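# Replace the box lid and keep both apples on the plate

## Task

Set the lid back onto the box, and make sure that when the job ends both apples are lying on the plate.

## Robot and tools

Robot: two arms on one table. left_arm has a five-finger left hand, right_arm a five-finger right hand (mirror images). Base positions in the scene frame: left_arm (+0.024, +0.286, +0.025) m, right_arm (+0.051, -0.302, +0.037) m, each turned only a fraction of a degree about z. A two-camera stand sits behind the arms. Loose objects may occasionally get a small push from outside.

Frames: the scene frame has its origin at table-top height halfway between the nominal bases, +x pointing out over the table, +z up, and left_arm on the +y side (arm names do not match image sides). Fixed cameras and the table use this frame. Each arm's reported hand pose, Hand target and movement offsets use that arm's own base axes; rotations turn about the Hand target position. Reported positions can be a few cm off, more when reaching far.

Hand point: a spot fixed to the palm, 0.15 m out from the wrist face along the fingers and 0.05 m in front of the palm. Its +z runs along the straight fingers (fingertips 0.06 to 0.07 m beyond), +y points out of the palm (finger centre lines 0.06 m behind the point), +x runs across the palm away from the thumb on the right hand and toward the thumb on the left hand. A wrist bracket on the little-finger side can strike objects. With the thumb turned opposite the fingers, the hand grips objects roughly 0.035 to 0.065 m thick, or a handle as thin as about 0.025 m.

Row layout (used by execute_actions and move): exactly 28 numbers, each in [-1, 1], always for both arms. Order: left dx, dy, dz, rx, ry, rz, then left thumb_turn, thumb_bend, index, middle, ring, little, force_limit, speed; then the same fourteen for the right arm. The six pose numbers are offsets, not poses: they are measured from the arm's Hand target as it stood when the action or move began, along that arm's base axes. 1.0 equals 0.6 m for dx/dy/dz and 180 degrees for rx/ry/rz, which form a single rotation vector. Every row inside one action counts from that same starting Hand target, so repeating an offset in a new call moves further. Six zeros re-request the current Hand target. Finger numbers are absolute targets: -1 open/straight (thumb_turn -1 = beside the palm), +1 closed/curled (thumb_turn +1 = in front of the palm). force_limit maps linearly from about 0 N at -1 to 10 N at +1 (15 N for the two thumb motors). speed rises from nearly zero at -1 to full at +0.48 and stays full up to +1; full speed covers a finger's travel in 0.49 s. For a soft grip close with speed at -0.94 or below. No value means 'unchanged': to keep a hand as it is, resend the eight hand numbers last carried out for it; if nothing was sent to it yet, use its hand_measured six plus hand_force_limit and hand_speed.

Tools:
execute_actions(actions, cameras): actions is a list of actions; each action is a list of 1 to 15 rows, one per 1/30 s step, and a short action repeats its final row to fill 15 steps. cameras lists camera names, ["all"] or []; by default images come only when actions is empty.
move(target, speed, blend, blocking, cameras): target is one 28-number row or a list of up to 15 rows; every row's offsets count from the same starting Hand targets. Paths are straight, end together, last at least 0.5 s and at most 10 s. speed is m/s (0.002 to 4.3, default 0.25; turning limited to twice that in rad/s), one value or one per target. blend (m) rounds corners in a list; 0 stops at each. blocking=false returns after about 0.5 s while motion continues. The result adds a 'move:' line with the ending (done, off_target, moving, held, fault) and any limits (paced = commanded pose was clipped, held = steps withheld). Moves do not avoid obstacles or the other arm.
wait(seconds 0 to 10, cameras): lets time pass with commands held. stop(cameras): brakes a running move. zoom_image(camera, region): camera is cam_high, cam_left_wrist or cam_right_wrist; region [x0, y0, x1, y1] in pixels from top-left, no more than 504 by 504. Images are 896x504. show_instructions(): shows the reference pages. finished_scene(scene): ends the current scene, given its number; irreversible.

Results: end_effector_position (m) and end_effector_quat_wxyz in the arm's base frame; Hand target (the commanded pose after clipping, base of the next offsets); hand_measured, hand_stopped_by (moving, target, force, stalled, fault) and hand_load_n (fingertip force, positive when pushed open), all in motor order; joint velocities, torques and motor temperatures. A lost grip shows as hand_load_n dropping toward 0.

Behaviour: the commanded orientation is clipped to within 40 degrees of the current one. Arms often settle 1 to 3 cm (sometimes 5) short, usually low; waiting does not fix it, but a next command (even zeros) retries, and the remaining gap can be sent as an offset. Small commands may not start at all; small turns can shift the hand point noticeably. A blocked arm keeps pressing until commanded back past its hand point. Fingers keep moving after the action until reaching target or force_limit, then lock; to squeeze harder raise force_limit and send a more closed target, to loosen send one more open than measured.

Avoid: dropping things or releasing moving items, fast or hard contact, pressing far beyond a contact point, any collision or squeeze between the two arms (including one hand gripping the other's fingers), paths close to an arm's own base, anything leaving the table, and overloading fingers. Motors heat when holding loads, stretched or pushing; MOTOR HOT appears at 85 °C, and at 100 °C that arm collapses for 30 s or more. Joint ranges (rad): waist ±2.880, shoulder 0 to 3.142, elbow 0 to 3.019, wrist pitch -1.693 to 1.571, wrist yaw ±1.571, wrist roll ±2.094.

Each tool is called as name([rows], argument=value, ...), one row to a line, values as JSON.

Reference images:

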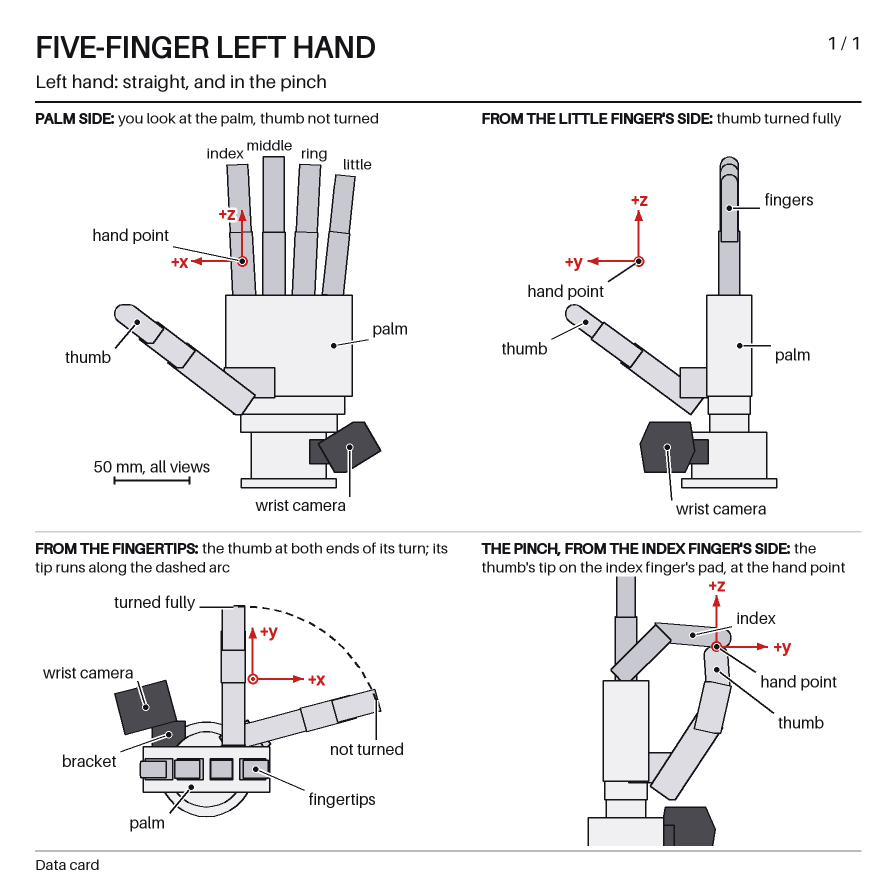

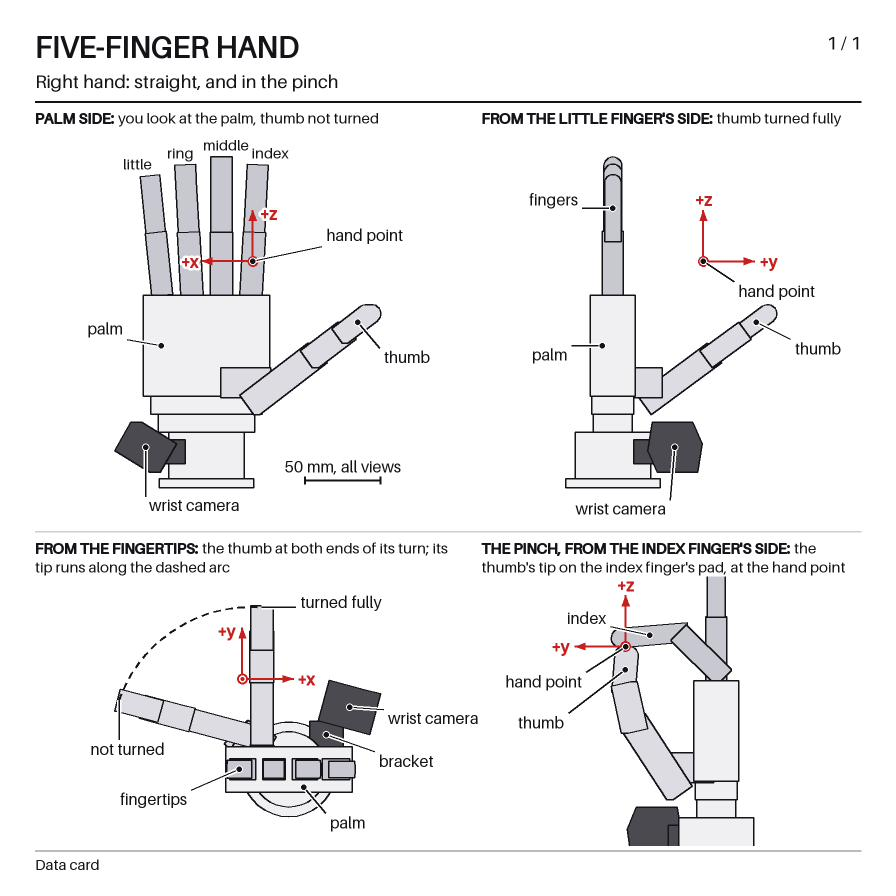

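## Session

execute_actions(actions=[], cameras=["all"])

zoom_image(camera="cam_high", region=[400, 300, 680, 480])

Scene clock: 0.00 s.
left_arm: end_effector_position=(+0.2276, +0.0394, +0.1778) hand_measured=(-1.000, -1.000, -1.000, -1.000, -1.000, -1.000) hand_load_n=(+0.0, +0.0, +0.0, +0.0, +0.0, +0.0) hand_stopped_by=(target, target, target, target, target, target) hand_force_limit=0.00 hand_speed=-0.80 end_effector_quat_wxyz=(-0.015, +0.351, +0.917, +0.190) | right_arm: end_effector_position=(+0.4614, +0.2356, +0.1779) hand_measured=(-1.000, -1.000, -1.000, -1.000, -1.000, -1.000) hand_load_n=(+0.0, +0.0, +0.0, +0.0, +0.0, +0.0) hand_stopped_by=(target, target, target, target, target, target) hand_force_limit=0.00 hand_speed=-0.80 end_effector_quat_wxyz=(+0.444, -0.022, +0.850, +0.282)
Joint positions: left_arm=[-0.443 0.9 0.734 -1.467 -0.38 1.847] | right_arm=[0.292 1.311 0.54 0.288 -0.268 1.973]
Joint velocities: within noise
Joint torques (N m): no reading
Motor temperatures (°C): left_arm=[22 20 25 22 20 22] | right_arm=[23 22 24 22 20 21]
Heat: left arm: hottest elbow 25 °C; right arm: hottest elbow 24 °C.
Hand target: left_arm +0.2335, +0.0365, +0.1857; -0.004, +0.349, +0.918, +0.190 | right_arm +0.4676, +0.2374, +0.1885; +0.453, -0.024, +0.845, +0.284

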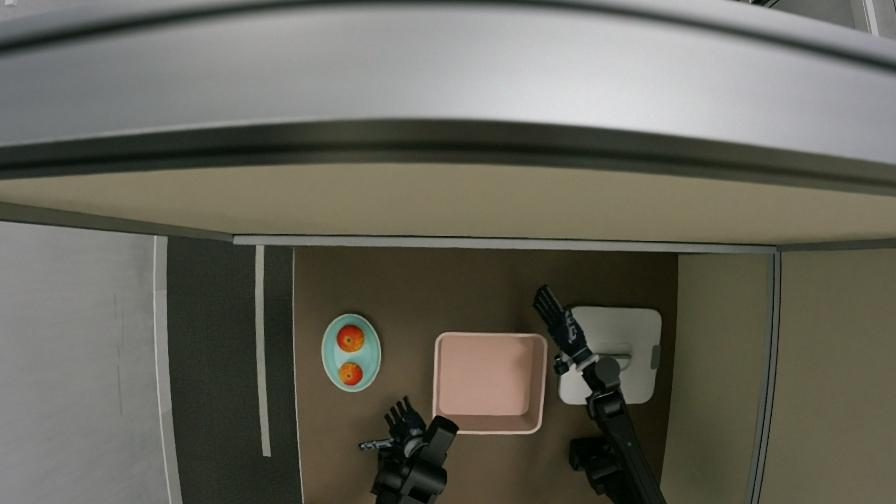

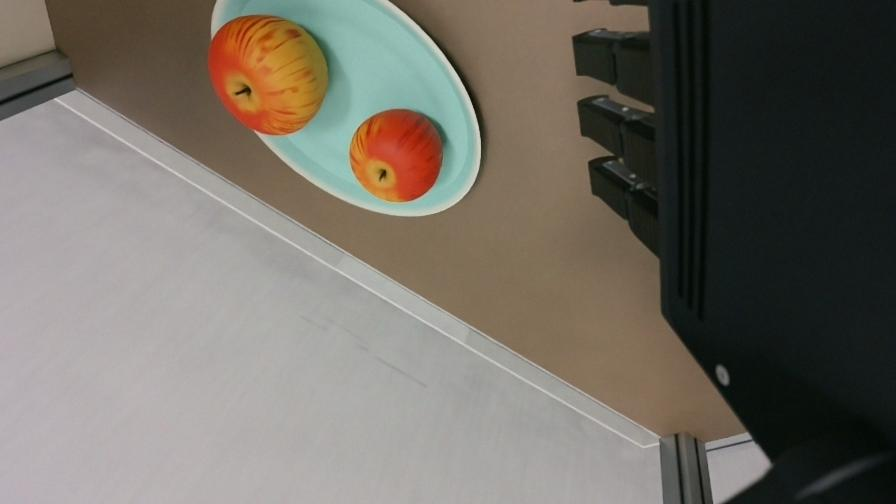

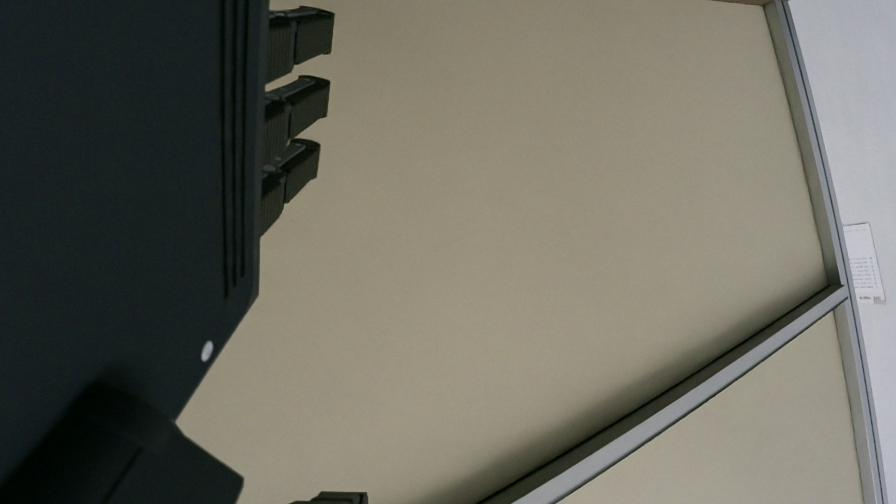

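Scaled by 1.800.

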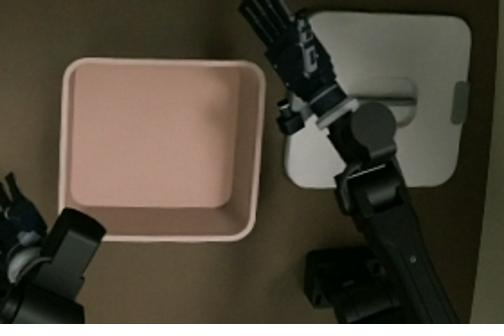

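zoom_image(camera="cam_high", region=[550, 295, 670, 415])

zoom_image(camera="cam_high", region=[425, 322, 555, 442])

Scaled by 4.200.

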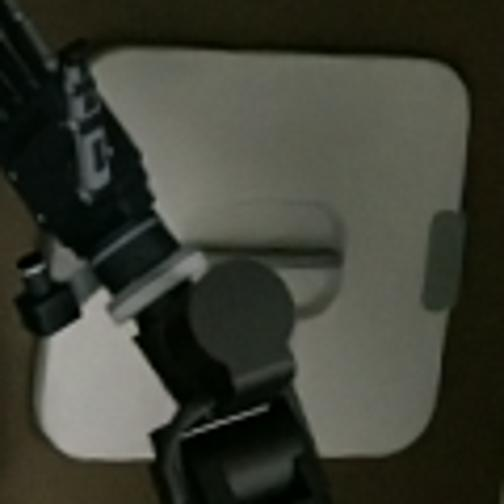

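Scaled by 3.877.

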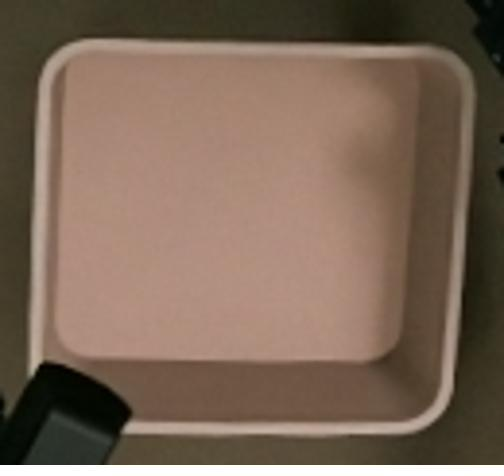

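move([
  [0.0025,0.039,0.157,-0.2875,0.0123,0.1685,-1,-1,-1,-1,-1,-1,0,-0.8,-0.1127,-0.229,0.1525,-0.264,-0.0467,0.1066,1,-0.6,0,0,0,0,-0.4,-0.3],
  [0.0025,-0.0275,-0.0345,-0.5749,0.0246,0.3369,-1,-1,-1,-1,-1,-1,0,-0.8,-0.2552,-0.4557,-0.1142,-0.5279,-0.0934,0.2132,1,-0.6,0,0,0,0,-0.4,-0.3],
], speed=[0.4,0.4], blend=[0.05,0], cameras=["cam_high","cam_left_wrist","cam_right_wrist"])

zoom_image(camera="cam_high", region=[550, 295, 670, 415])

Scene clock: 6.90 s.
left_arm: end_effector_position=(+0.2365, +0.0167, +0.1693) hand_measured=(-1.000, -1.000, -1.000, -1.000, -1.000, -1.000) hand_load_n=(+0.0, +0.0, +0.0, +0.0, +0.0, +0.0) hand_stopped_by=(target, target, target, target, target, target) hand_force_limit=0.00 hand_speed=-0.80 end_effector_quat_wxyz=(+0.143, -0.257, +0.773, -0.562) | right_arm: end_effector_position=(+0.3149, -0.0333, +0.1203) hand_measured=(+1.000, -0.600, +0.000, +0.000, +0.000, +0.000) hand_load_n=(+0.0, +0.0, +0.0, +0.0, +0.0, +0.0) hand_stopped_by=(target, target, target, target, target, target) hand_force_limit=-0.40 hand_speed=-0.30 end_effector_quat_wxyz=(-0.285, +0.623, -0.666, +0.295)
Joint positions: left_arm=[0.778 1.172 0.754 -1.691 1.179 2.071] | right_arm=[-0.277 0.751 0.5 -0.487 -0.168 -0.137]
Joint torques (N m): left_arm=[1.03 -4.13 7.31 -0.61 0.78 0.06] | right_arm=[0.03 -2.84 6.8 1.74 -0.12 -0.14]
Heat: left arm: hottest elbow 26 °C; right arm: hottest elbow 25 °C.
Hand target: left_arm +0.2350, +0.0201, +0.1650; +0.146, -0.218, +0.753, -0.603 | right_arm +0.3144, -0.0359, +0.1198; -0.287, +0.623, -0.661, +0.304
Off the commanded pose: left_arm 0.006 m, 7 deg | right_arm 0.003 m, 1 deg.
joint sent to its limit (left arm) — joint 6 (wrist roll), upper limit. The joint targets are off in orientation, not in position.
move: off_target (left_arm)

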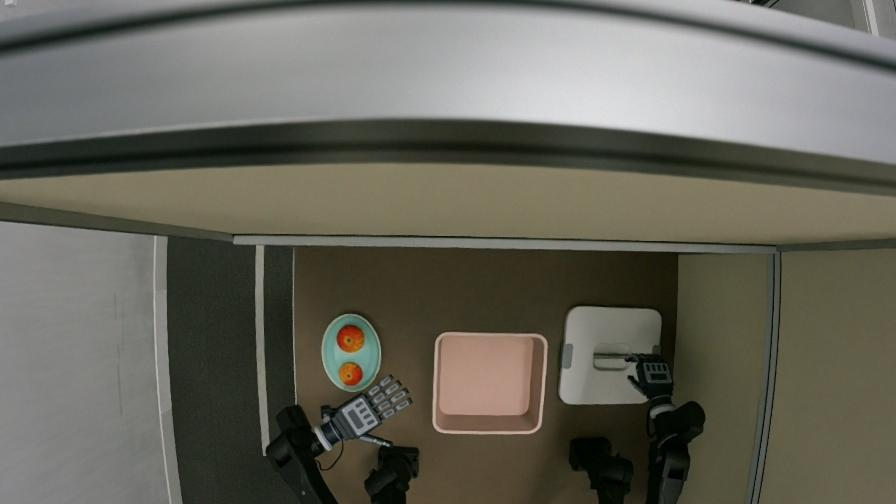

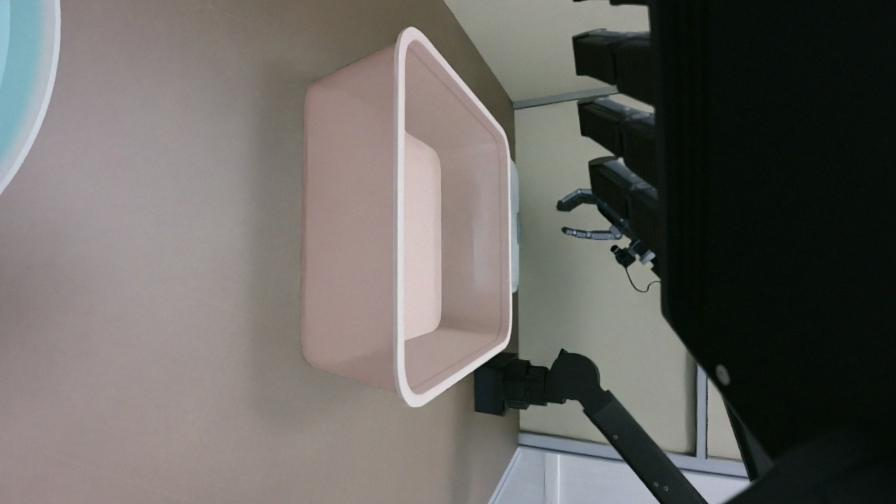

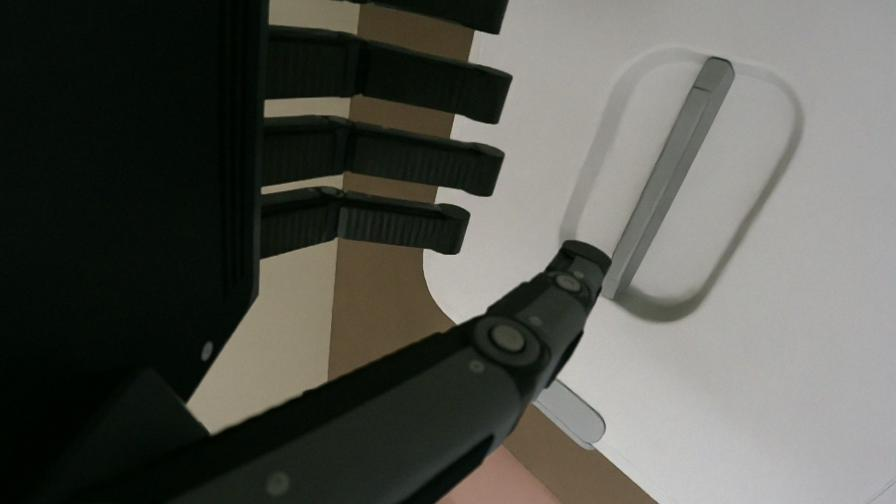

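Scaled by 4.200.

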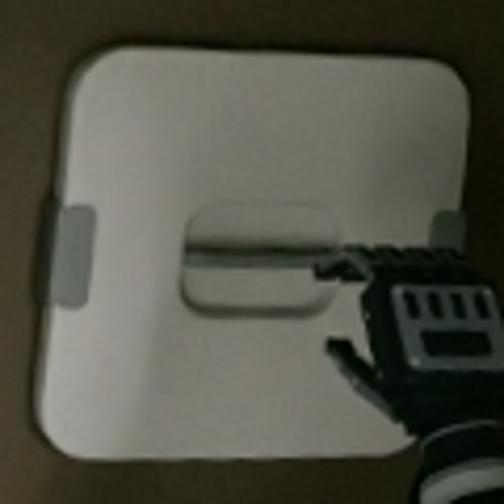

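move(target=[0,0,0,0,0,0,-1,-1,-1,-1,-1,-1,0,-0.8,0,-0.002,-0.168,0,0,0,1,-0.6,0,0,0,0,-0.4,-0.3], speed=0.15, cameras=["cam_high","cam_right_wrist"])

Scene clock: 9.03 s.
left_arm: end_effector_position=(+0.2365, +0.0167, +0.1693) hand_measured=(-1.000, -1.000, -1.000, -1.000, -1.000, -1.000) hand_load_n=(-0.5, +0.0, +0.0, +0.0, +0.0, +0.0) hand_stopped_by=(target, target, target, target, target, target) hand_force_limit=0.00 hand_speed=-0.80 end_effector_quat_wxyz=(+0.143, -0.257, +0.773, -0.562) | right_arm: end_effector_position=(+0.3164, -0.0359, +0.0248) hand_measured=(+1.000, -0.600, +0.000, +0.000, +0.000, +0.000) hand_load_n=(+0.0, +0.0, +0.0, +0.0, +0.0, +0.0) hand_stopped_by=(target, target, target, target, target, target) hand_force_limit=-0.40 hand_speed=-0.30 end_effector_quat_wxyz=(-0.289, +0.621, -0.661, +0.305)
Joint positions: left_arm=[0.778 1.172 0.754 -1.691 1.179 2.071] | right_arm=[-0.285 0.946 0.292 -0.062 -0.172 -0.143]
Joint torques (N m): left_arm=[0.97 -4.13 7.31 -0.62 0.78 0.06] | right_arm=[0.32 -2.08 5.86 1.72 -0.13 -0.1]
Heat: left arm: hottest elbow 26 °C; right arm: hottest elbow 25 °C.
Hand target: left_arm +0.2350, +0.0201, +0.1650; +0.146, -0.218, +0.753, -0.603 | right_arm +0.3143, -0.0371, +0.0190; -0.287, +0.623, -0.661, +0.304
Off the commanded pose: left_arm 0.006 m, 7 deg | right_arm 0.006 m, 0 deg.
joint sent to its limit (left arm) — joint 6 (wrist roll), upper limit. The joint targets are off in orientation, not in position.
move: off_target (left_arm)
Images, in order (width x height): cam_high 896x504, cam_right_wrist 896x504.

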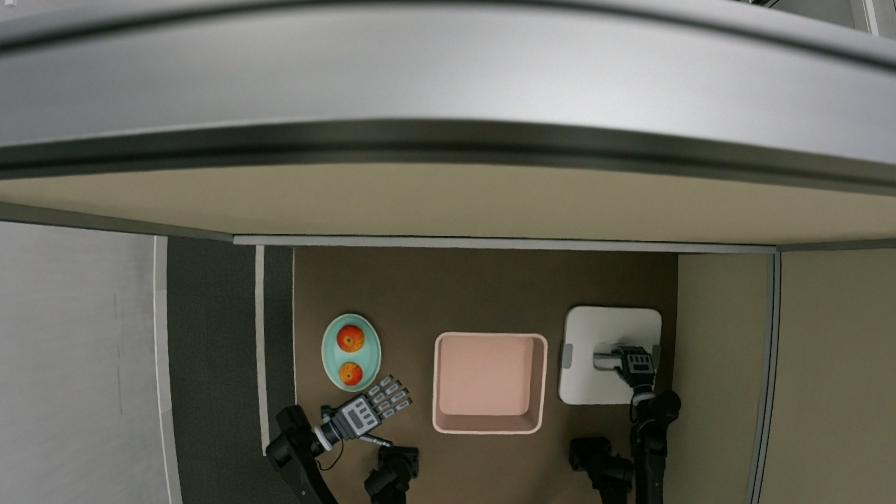

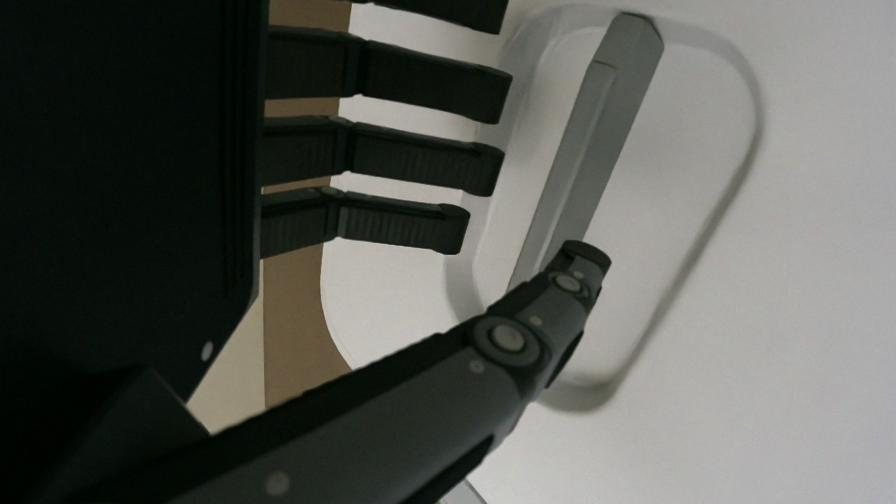

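zoom_image(camera="cam_high", region=[550, 295, 670, 415])

Scaled by 4.200.

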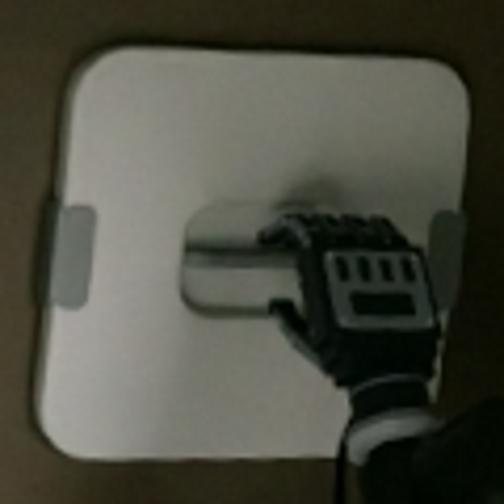

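move([
  [0,0,0,0,0,0,-1,-1,-1,-1,-1,-1,0,-0.8,0.015,0.0367,0.015,0,0,0,1,-0.6,0,0,0,0,-0.4,-0.3],
  [0,0,0,0,0,0,-1,-1,-1,-1,-1,-1,0,-0.8,0.015,0.0367,-0.028,0,0,0,1,-0.6,0,0,0,0,-0.4,-0.3],
], speed=[0.12,0.08], blend=[0.01,0], cameras=["cam_high","cam_right_wrist"])

zoom_image(camera="cam_high", region=[550, 295, 670, 415])

Scene clock: 13.67 s.
left_arm: end_effector_position=(+0.2365, +0.0167, +0.1693) hand_measured=(-1.000, -1.000, -1.000, -1.000, -1.000, -1.000) hand_load_n=(+0.0, +0.0, +0.0, +0.0, +0.0, +0.0) hand_stopped_by=(target, target, target, target, target, target) hand_force_limit=0.00 hand_speed=-0.80 end_effector_quat_wxyz=(+0.143, -0.257, +0.773, -0.562) | right_arm: end_effector_position=(+0.3253, -0.0184, +0.0078) hand_measured=(+1.000, -0.600, +0.000, +0.000, +0.000, +0.000) hand_load_n=(+0.0, +0.0, +0.0, +0.0, +0.0, +0.0) hand_stopped_by=(target, target, target, target, target, target) hand_force_limit=-0.40 hand_speed=-0.30 end_effector_quat_wxyz=(-0.286, +0.624, -0.659, +0.308)
Joint positions: left_arm=[0.778 1.172 0.754 -1.691 1.179 2.071] | right_arm=[-0.189 1.028 0.271 0.051 -0.095 -0.09]
Joint torques (N m): left_arm=[0.97 -4.07 7.31 -0.61 0.78 0.06] | right_arm=[1.32 -2.32 5.48 1.83 0.1 0.06]
Heat: left arm: hottest elbow 27 °C; right arm: hottest elbow 25 °C.
Hand target: left_arm +0.2350, +0.0201, +0.1650; +0.146, -0.218, +0.753, -0.603 | right_arm +0.3234, -0.0151, +0.0023; -0.287, +0.623, -0.661, +0.304
Off the commanded pose: left_arm 0.006 m, 7 deg | right_arm 0.007 m, 1 deg.
joint sent to its limit (left arm) — joint 6 (wrist roll), upper limit. The joint targets are off in orientation, not in position.
move: off_target (left_arm)
Images, in order (width x height): cam_high 896x504, cam_right_wrist 896x504.

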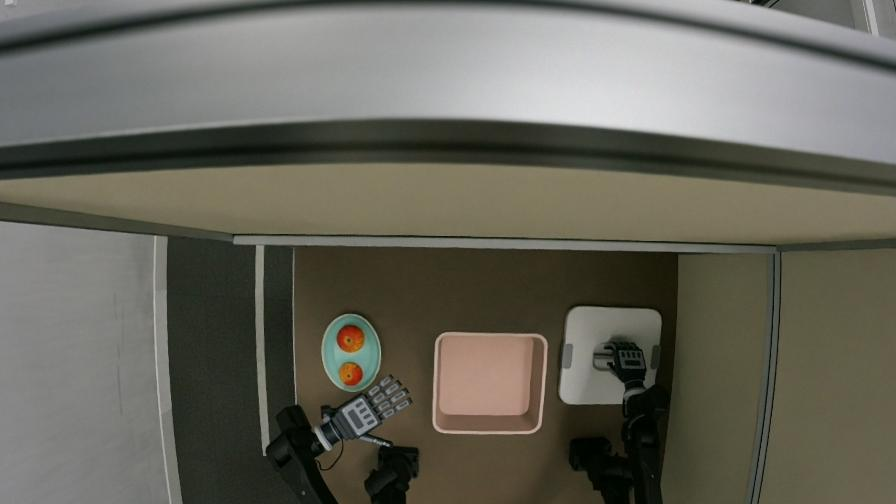

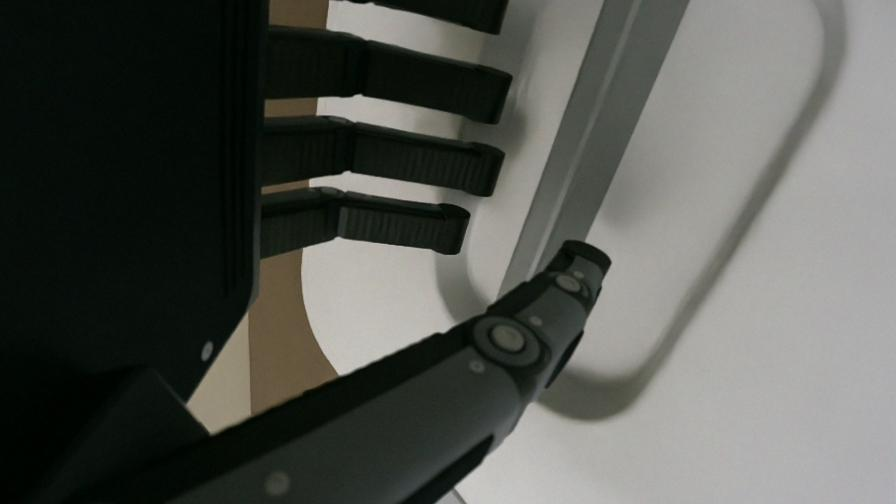

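Scaled by 4.200.

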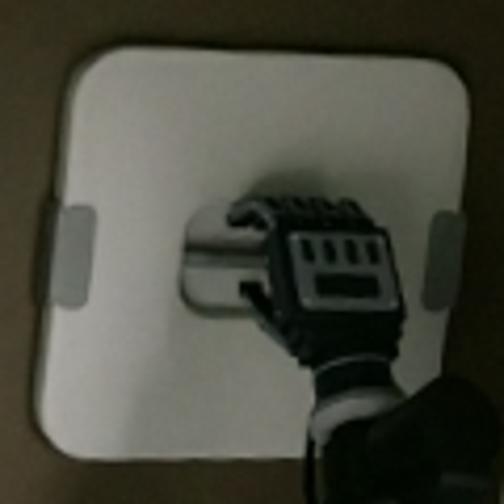

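move([
  [0,0,0,0,0,0,-1,-1,-1,-1,-1,-1,0,-0.8,0.0017,0.018,0.03,0,0,0,1,-0.6,0,0,0,0,-0.4,-0.3],
  [0,0,0,0,0,0,-1,-1,-1,-1,-1,-1,0,-0.8,0.0017,0.018,-0.013,0,0,0,1,-0.6,0,0,0,0,-0.4,-0.3],
  [0,0,0,0,0,0,-1,-1,-1,-1,-1,-1,0,-0.8,0.0017,0.018,-0.013,0,0,0,1,-0.5,0.16,0.12,0.14,0.2,-0.4,-0.3],
], speed=[0.1,0.06,0.06], blend=[0.008,0,0], cameras=["cam_high","cam_right_wrist"])

zoom_image(camera="cam_high", region=[550, 295, 670, 415])

Scene clock: 16.23 s.
left_arm: end_effector_position=(+0.2365, +0.0167, +0.1693) hand_measured=(-1.000, -1.000, -1.000, -1.000, -1.000, -1.000) hand_load_n=(+0.0, +0.0, +0.0, +0.0, -0.5, +0.0) hand_stopped_by=(target, target, target, target, target, target) hand_force_limit=0.00 hand_speed=-0.80 end_effector_quat_wxyz=(+0.143, -0.257, +0.773, -0.562) | right_arm: end_effector_position=(+0.3269, -0.0075, +0.0000) hand_measured=(+1.000, -0.500, +0.160, +0.120, +0.140, +0.200) hand_load_n=(+0.0, -0.5, +0.0, +0.0, +0.0, +0.0) hand_stopped_by=(target, target, target, target, target, target) hand_force_limit=-0.40 hand_speed=-0.30 end_effector_quat_wxyz=(-0.287, +0.623, -0.659, +0.308)
Joint positions: left_arm=[0.778 1.172 0.754 -1.691 1.179 2.071] | right_arm=[-0.139 1.06 0.258 0.099 -0.057 -0.057]
Joint torques (N m): left_arm=[1.03 -4.13 7.3 -0.61 0.78 0.06] | right_arm=[1.55 -2.73 5.35 1.76 0.1 0.07]
Heat: left arm: hottest elbow 27 °C; right arm: hottest elbow 25 °C.
Hand target: left_arm +0.2350, +0.0201, +0.1650; +0.146, -0.218, +0.753, -0.603 | right_arm +0.3245, -0.0043, -0.0055; -0.287, +0.623, -0.661, +0.304
Off the commanded pose: left_arm 0.006 m, 7 deg | right_arm 0.007 m, 1 deg.
joint sent to its limit (left arm) — joint 6 (wrist roll), upper limit. The joint targets are off in orientation, not in position.
move: off_target (left_arm)
Images, in order (width x height): cam_high 896x504, cam_right_wrist 896x504.

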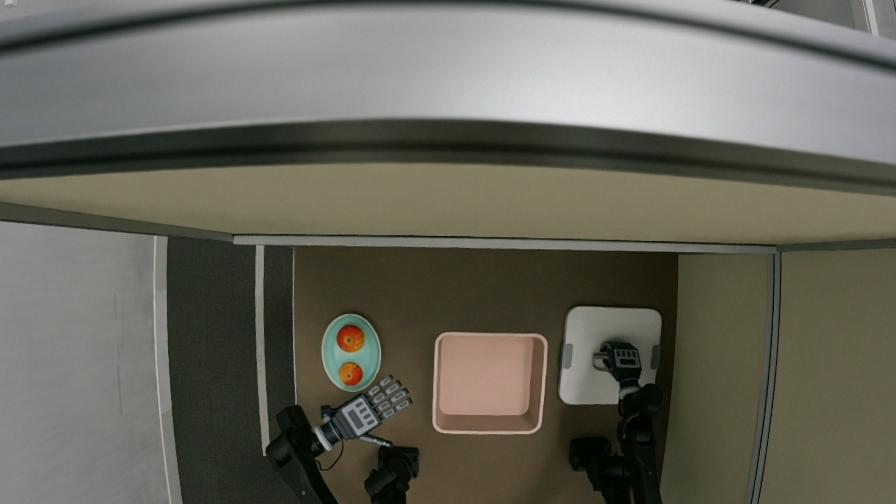

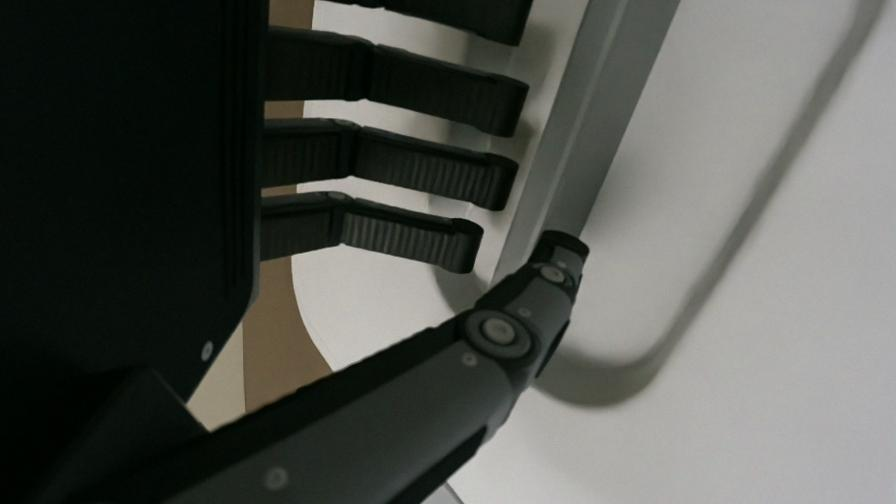

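Scaled by 4.200.

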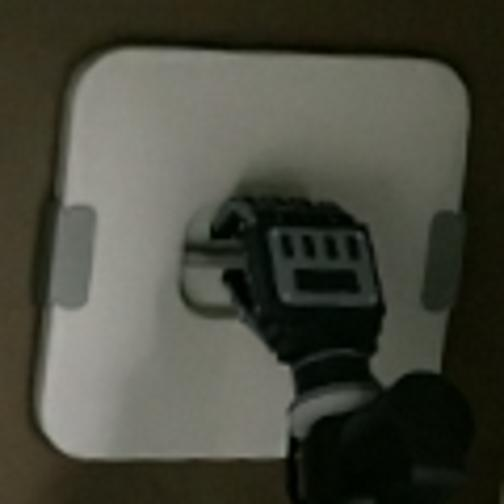

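move(target=[0,0,0,0,0,0,-1,-1,-1,-1,-1,-1,0,-0.8,0.0,0.003,-0.018,0,0,0,1,-0.5,0.16,0.12,0.14,0.2,-0.4,-0.3], speed=0.04, cameras=["cam_right_wrist"])

Scene clock: 17.73 s.
left_arm: end_effector_position=(+0.2365, +0.0167, +0.1693) hand_measured=(-1.000, -1.000, -1.000, -1.000, -1.000, -1.000) hand_load_n=(-0.5, +0.0, +0.0, +0.0, -0.5, +0.0) hand_stopped_by=(target, target, target, target, target, target) hand_force_limit=0.00 hand_speed=-0.80 end_effector_quat_wxyz=(+0.143, -0.257, +0.773, -0.562) | right_arm: end_effector_position=(+0.3287, -0.0064, -0.0089) hand_measured=(+1.000, -0.500, +0.160, +0.120, +0.140, +0.200) hand_load_n=(+0.5, +0.0, +0.0, -1.5, +0.0, +0.0) hand_stopped_by=(target, target, target, target, target, target) hand_force_limit=-0.40 hand_speed=-0.30 end_effector_quat_wxyz=(-0.288, +0.622, -0.658, +0.310)
Joint positions: left_arm=[0.778 1.172 0.754 -1.691 1.179 2.071] | right_arm=[-0.132 1.108 0.246 0.164 -0.051 -0.052]
Joint torques (N m): left_arm=[0.97 -4.07 7.3 -0.61 0.78 0.06] | right_arm=[1.32 -2.84 4.75 1.83 0.12 0.09]
Heat: left arm: hottest elbow 27 °C; right arm: hottest elbow 25 °C.
Hand target: left_arm +0.2350, +0.0201, +0.1650; +0.146, -0.218, +0.753, -0.603 | right_arm +0.3245, -0.0026, -0.0163; -0.287, +0.623, -0.661, +0.304
Off the commanded pose: left_arm 0.006 m, 7 deg | right_arm 0.009 m, 1 deg.
joint sent to its limit (left arm) — joint 6 (wrist roll), upper limit. The joint targets are off in orientation, not in position.
move: off_target (left_arm)
Images, in order (width x height): cam_right_wrist 896x504.

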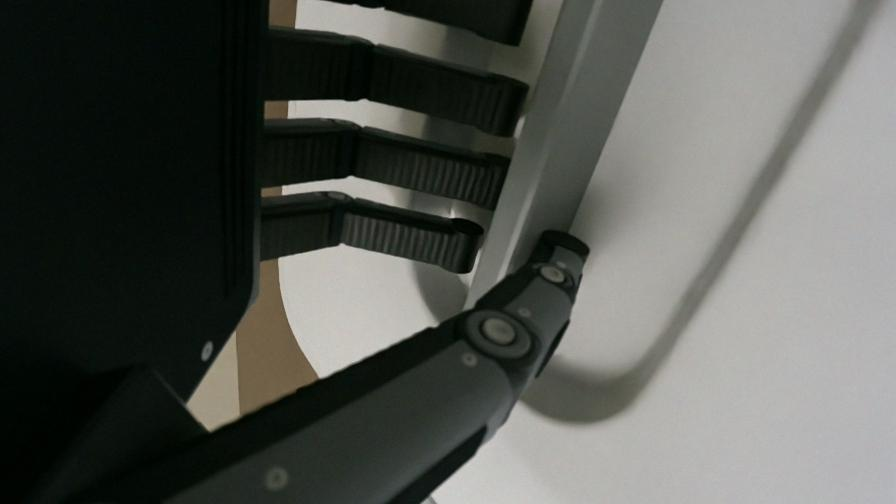

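execute_actions([
  [[0,0,0,0,0,0,-1,-1,-1,-1,-1,-1,0,-0.8,0.002,0,-0.007,0,0,0,1,-0.2,0.5,0.5,0.5,0.5,-0.5,-0.9]],
  [[0,0,0,0,0,0,-1,-1,-1,-1,-1,-1,0,-0.8,0,0,0,0,0,0,1,-0.2,0.5,0.5,0.5,0.5,-0.5,-0.9]],
  [[0,0,0,0,0,0,-1,-1,-1,-1,-1,-1,0,-0.8,0,0,0,0,0,0,1,-0.2,0.5,0.5,0.5,0.5,-0.5,-0.9]],
  [[0,0,0,0,0,0,-1,-1,-1,-1,-1,-1,0,-0.8,0,0,0,0,0,0,1,-0.1,0.6,0.6,0.6,0.6,0.1,-0.9]],
  [[0,0,0,0,0,0,-1,-1,-1,-1,-1,-1,0,-0.8,0,0,0,0,0,0,1,-0.1,0.6,0.6,0.6,0.6,0.1,-0.9]],
], cameras=["cam_high","cam_right_wrist"])

zoom_image(camera="cam_high", region=[550, 295, 670, 415])

Scene clock: 21.07 s.
left_arm: end_effector_position=(+0.2365, +0.0167, +0.1693) hand_measured=(-1.000, -1.000, -1.000, -1.000, -1.000, -1.000) hand_load_n=(-0.5, +0.0, +0.0, +0.0, +0.0, +0.0) hand_stopped_by=(target, target, target, target, target, target) hand_force_limit=0.00 hand_speed=-0.80 end_effector_quat_wxyz=(+0.143, -0.257, +0.773, -0.562) | right_arm: end_effector_position=(+0.3307, -0.0060, -0.0130) hand_measured=(+1.000, -0.430, +0.312, +0.246, +0.322, +0.600) hand_load_n=(+2.0, +8.5, +8.0, +2.0, +1.5, +0.0) hand_stopped_by=(target, force, force, force, force, target) hand_force_limit=0.10 hand_speed=-0.90 end_effector_quat_wxyz=(-0.289, +0.622, -0.658, +0.311)
Joint positions: left_arm=[0.778 1.172 0.754 -1.691 1.179 2.071] | right_arm=[-0.131 1.135 0.244 0.196 -0.051 -0.051]
Joint torques (N m): left_arm=[0.97 -4.07 7.31 -0.61 0.78 0.06] | right_arm=[1.08 -3.31 4.63 1.77 0.12 0.06]
Heat: left arm: hottest elbow 27 °C; right arm: hottest elbow 25 °C.
Hand target: left_arm +0.2350, +0.0201, +0.1650; +0.146, -0.218, +0.753, -0.603 | right_arm +0.3256, -0.0026, -0.0205; -0.287, +0.623, -0.661, +0.304
Off the commanded pose: left_arm 0.006 m, 7 deg | right_arm 0.010 m, 1 deg.
joint sent to its limit (left arm) — joint 6 (wrist roll), upper limit. The joint targets are off in orientation, not in position.
Images, in order (width x height): cam_high 896x504, cam_right_wrist 896x504.

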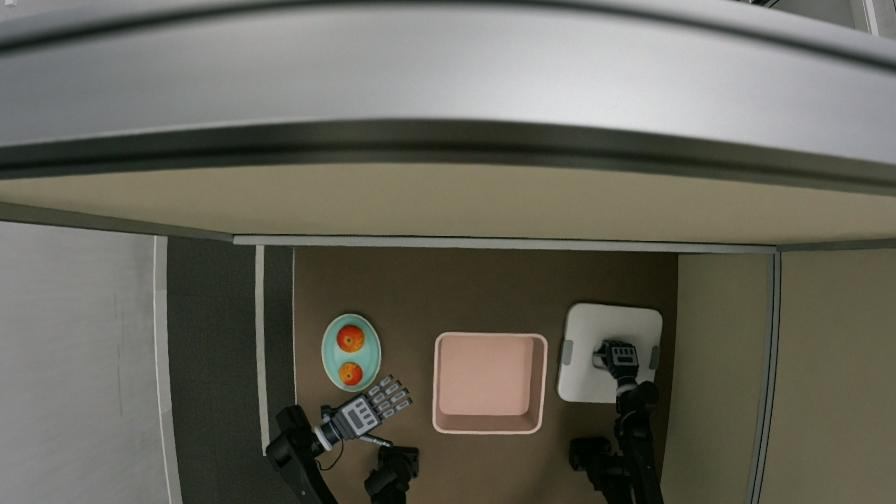

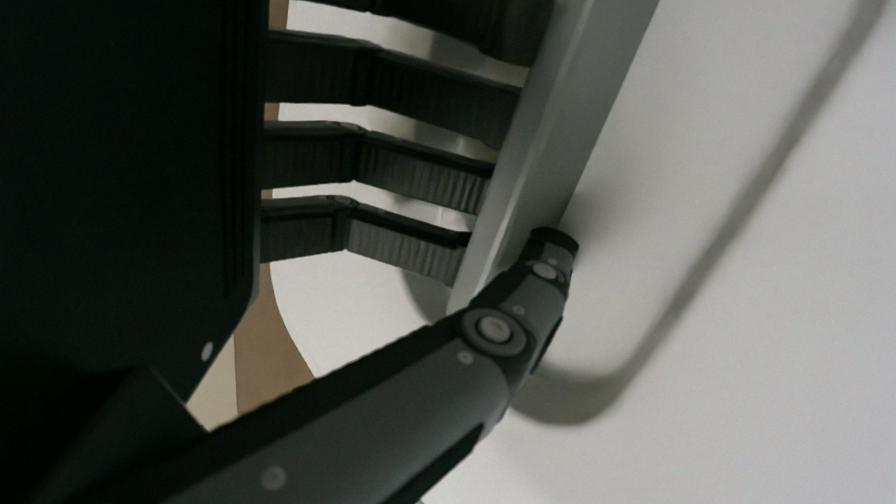

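Scaled by 4.200.

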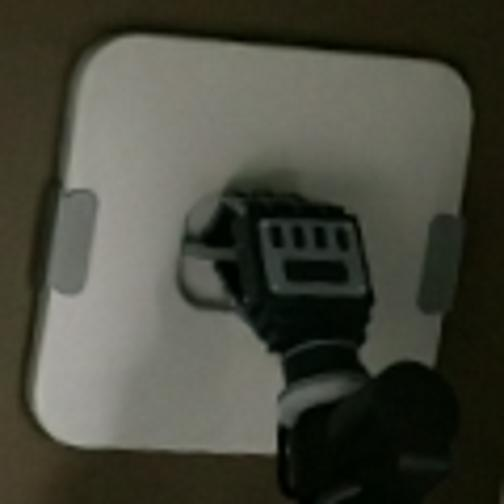

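move([
  [0,0,0,0,0,0,-1,-1,-1,-1,-1,-1,0,-0.8,0.0407,-0.0023,0.2508,0,0.016,0,1,-0.1,0.6,0.6,0.6,0.6,0.1,-0.9],
  [0,0,0,0,0,0,-1,-1,-1,-1,-1,-1,0,-0.8,-0.026,0.321,0.3925,0,0.0317,0.015,1,-0.1,0.6,0.6,0.6,0.6,0.1,-0.9],
  [0,0,0,0,0,0,-1,-1,-1,-1,-1,-1,0,-0.8,-0.0752,0.656,0.3525,0,0.0317,0.0256,1,-0.1,0.6,0.6,0.6,0.6,0.1,-0.9],
], speed=[0.1,0.16,0.16], blend=[0.03,0.05,0], cameras=["cam_high","cam_left_wrist","cam_right_wrist"])

zoom_image(camera="cam_high", region=[410, 320, 570, 460])

zoom_image(camera="cam_left_wrist", region=[290, 10, 590, 250])

zoom_image(camera="cam_left_wrist", region=[290, 230, 590, 470])

Scene clock: 27.13 s.
left_arm: end_effector_position=(+0.2365, +0.0167, +0.1693) hand_measured=(-1.000, -1.000, -1.000, -1.000, -1.000, -1.000) hand_load_n=(+0.0, +0.0, +0.0, +0.0, +0.0, +0.0) hand_stopped_by=(target, target, target, target, target, target) hand_force_limit=0.00 hand_speed=-0.80 end_effector_quat_wxyz=(+0.143, -0.257, +0.773, -0.562) | right_arm: end_effector_position=(+0.2696, +0.3700, +0.1625) hand_measured=(+1.000, -0.430, +0.314, +0.246, +0.322, +0.600) hand_load_n=(+1.5, +10.0, +3.5, +2.5, +2.5, +0.0) hand_stopped_by=(target, force, force, force, force, target) hand_force_limit=0.10 hand_speed=-0.90 end_effector_quat_wxyz=(-0.240, +0.676, -0.644, +0.267)
Joint positions: left_arm=[0.778 1.172 0.754 -1.691 1.179 2.071] | right_arm=[1.081 1.325 1.068 -0.932 0.643 0.904]
Joint torques (N m): left_arm=[0.97 -4.13 7.31 -0.62 0.78 0.06] | right_arm=[0.97 -10.46 11.97 0.16 0.67 0.09]
Heat: left arm: hottest elbow 27 °C; right arm: hottest elbow 26 °C.
Hand target: left_arm +0.2350, +0.0201, +0.1650; +0.146, -0.218, +0.753, -0.603 | right_arm +0.2805, +0.3911, +0.1909; -0.265, +0.663, -0.649, +0.261
Off the commanded pose: left_arm 0.006 m, 7 deg | right_arm 0.037 m, 3 deg.
joint sent to its limit (left arm) — joint 6 (wrist roll), upper limit. The joint targets are off in orientation, not in position.
move: off_target (left_arm, right_arm)

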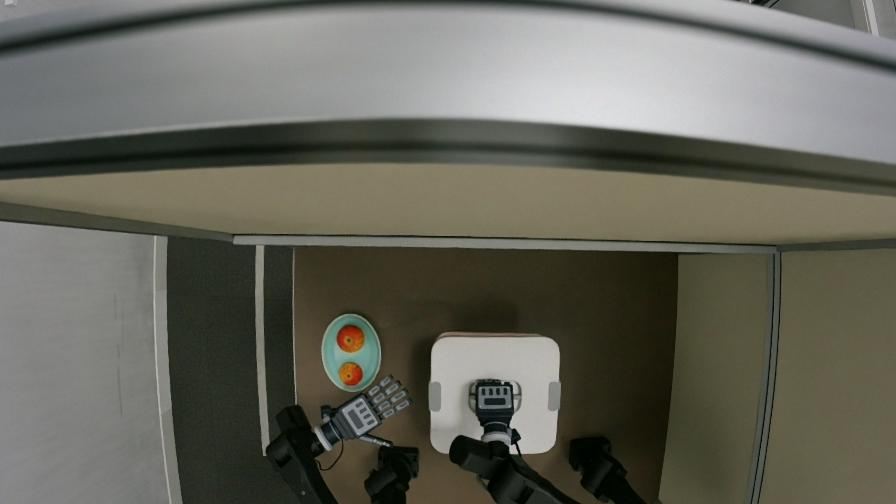

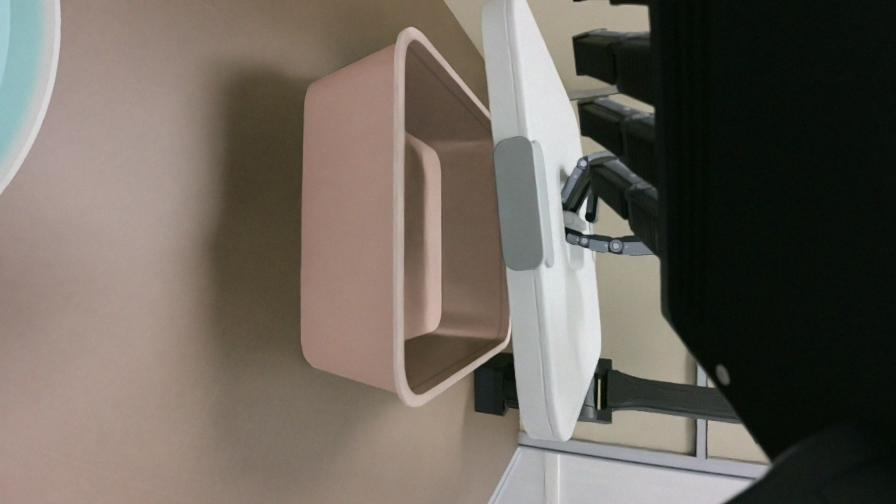

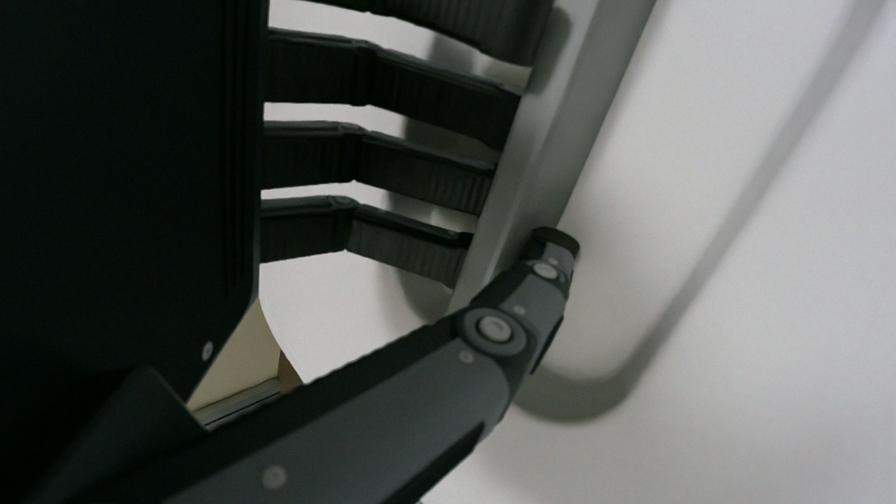

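Scaled by 3.150.

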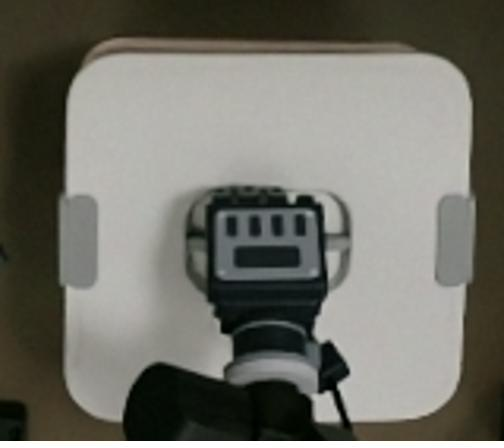

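Scaled by 1.680.

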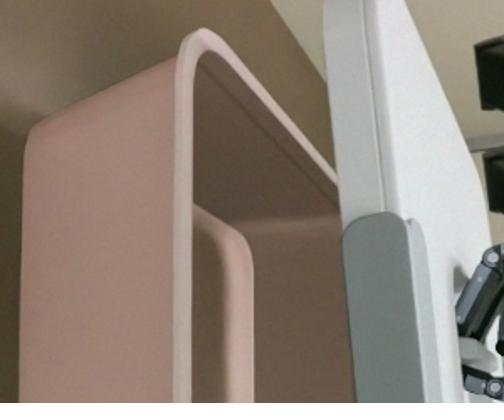

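Scaled by 1.680.

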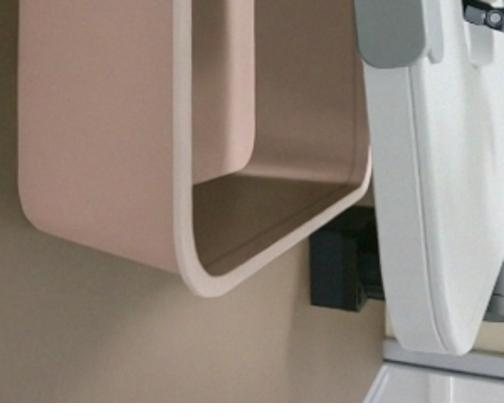

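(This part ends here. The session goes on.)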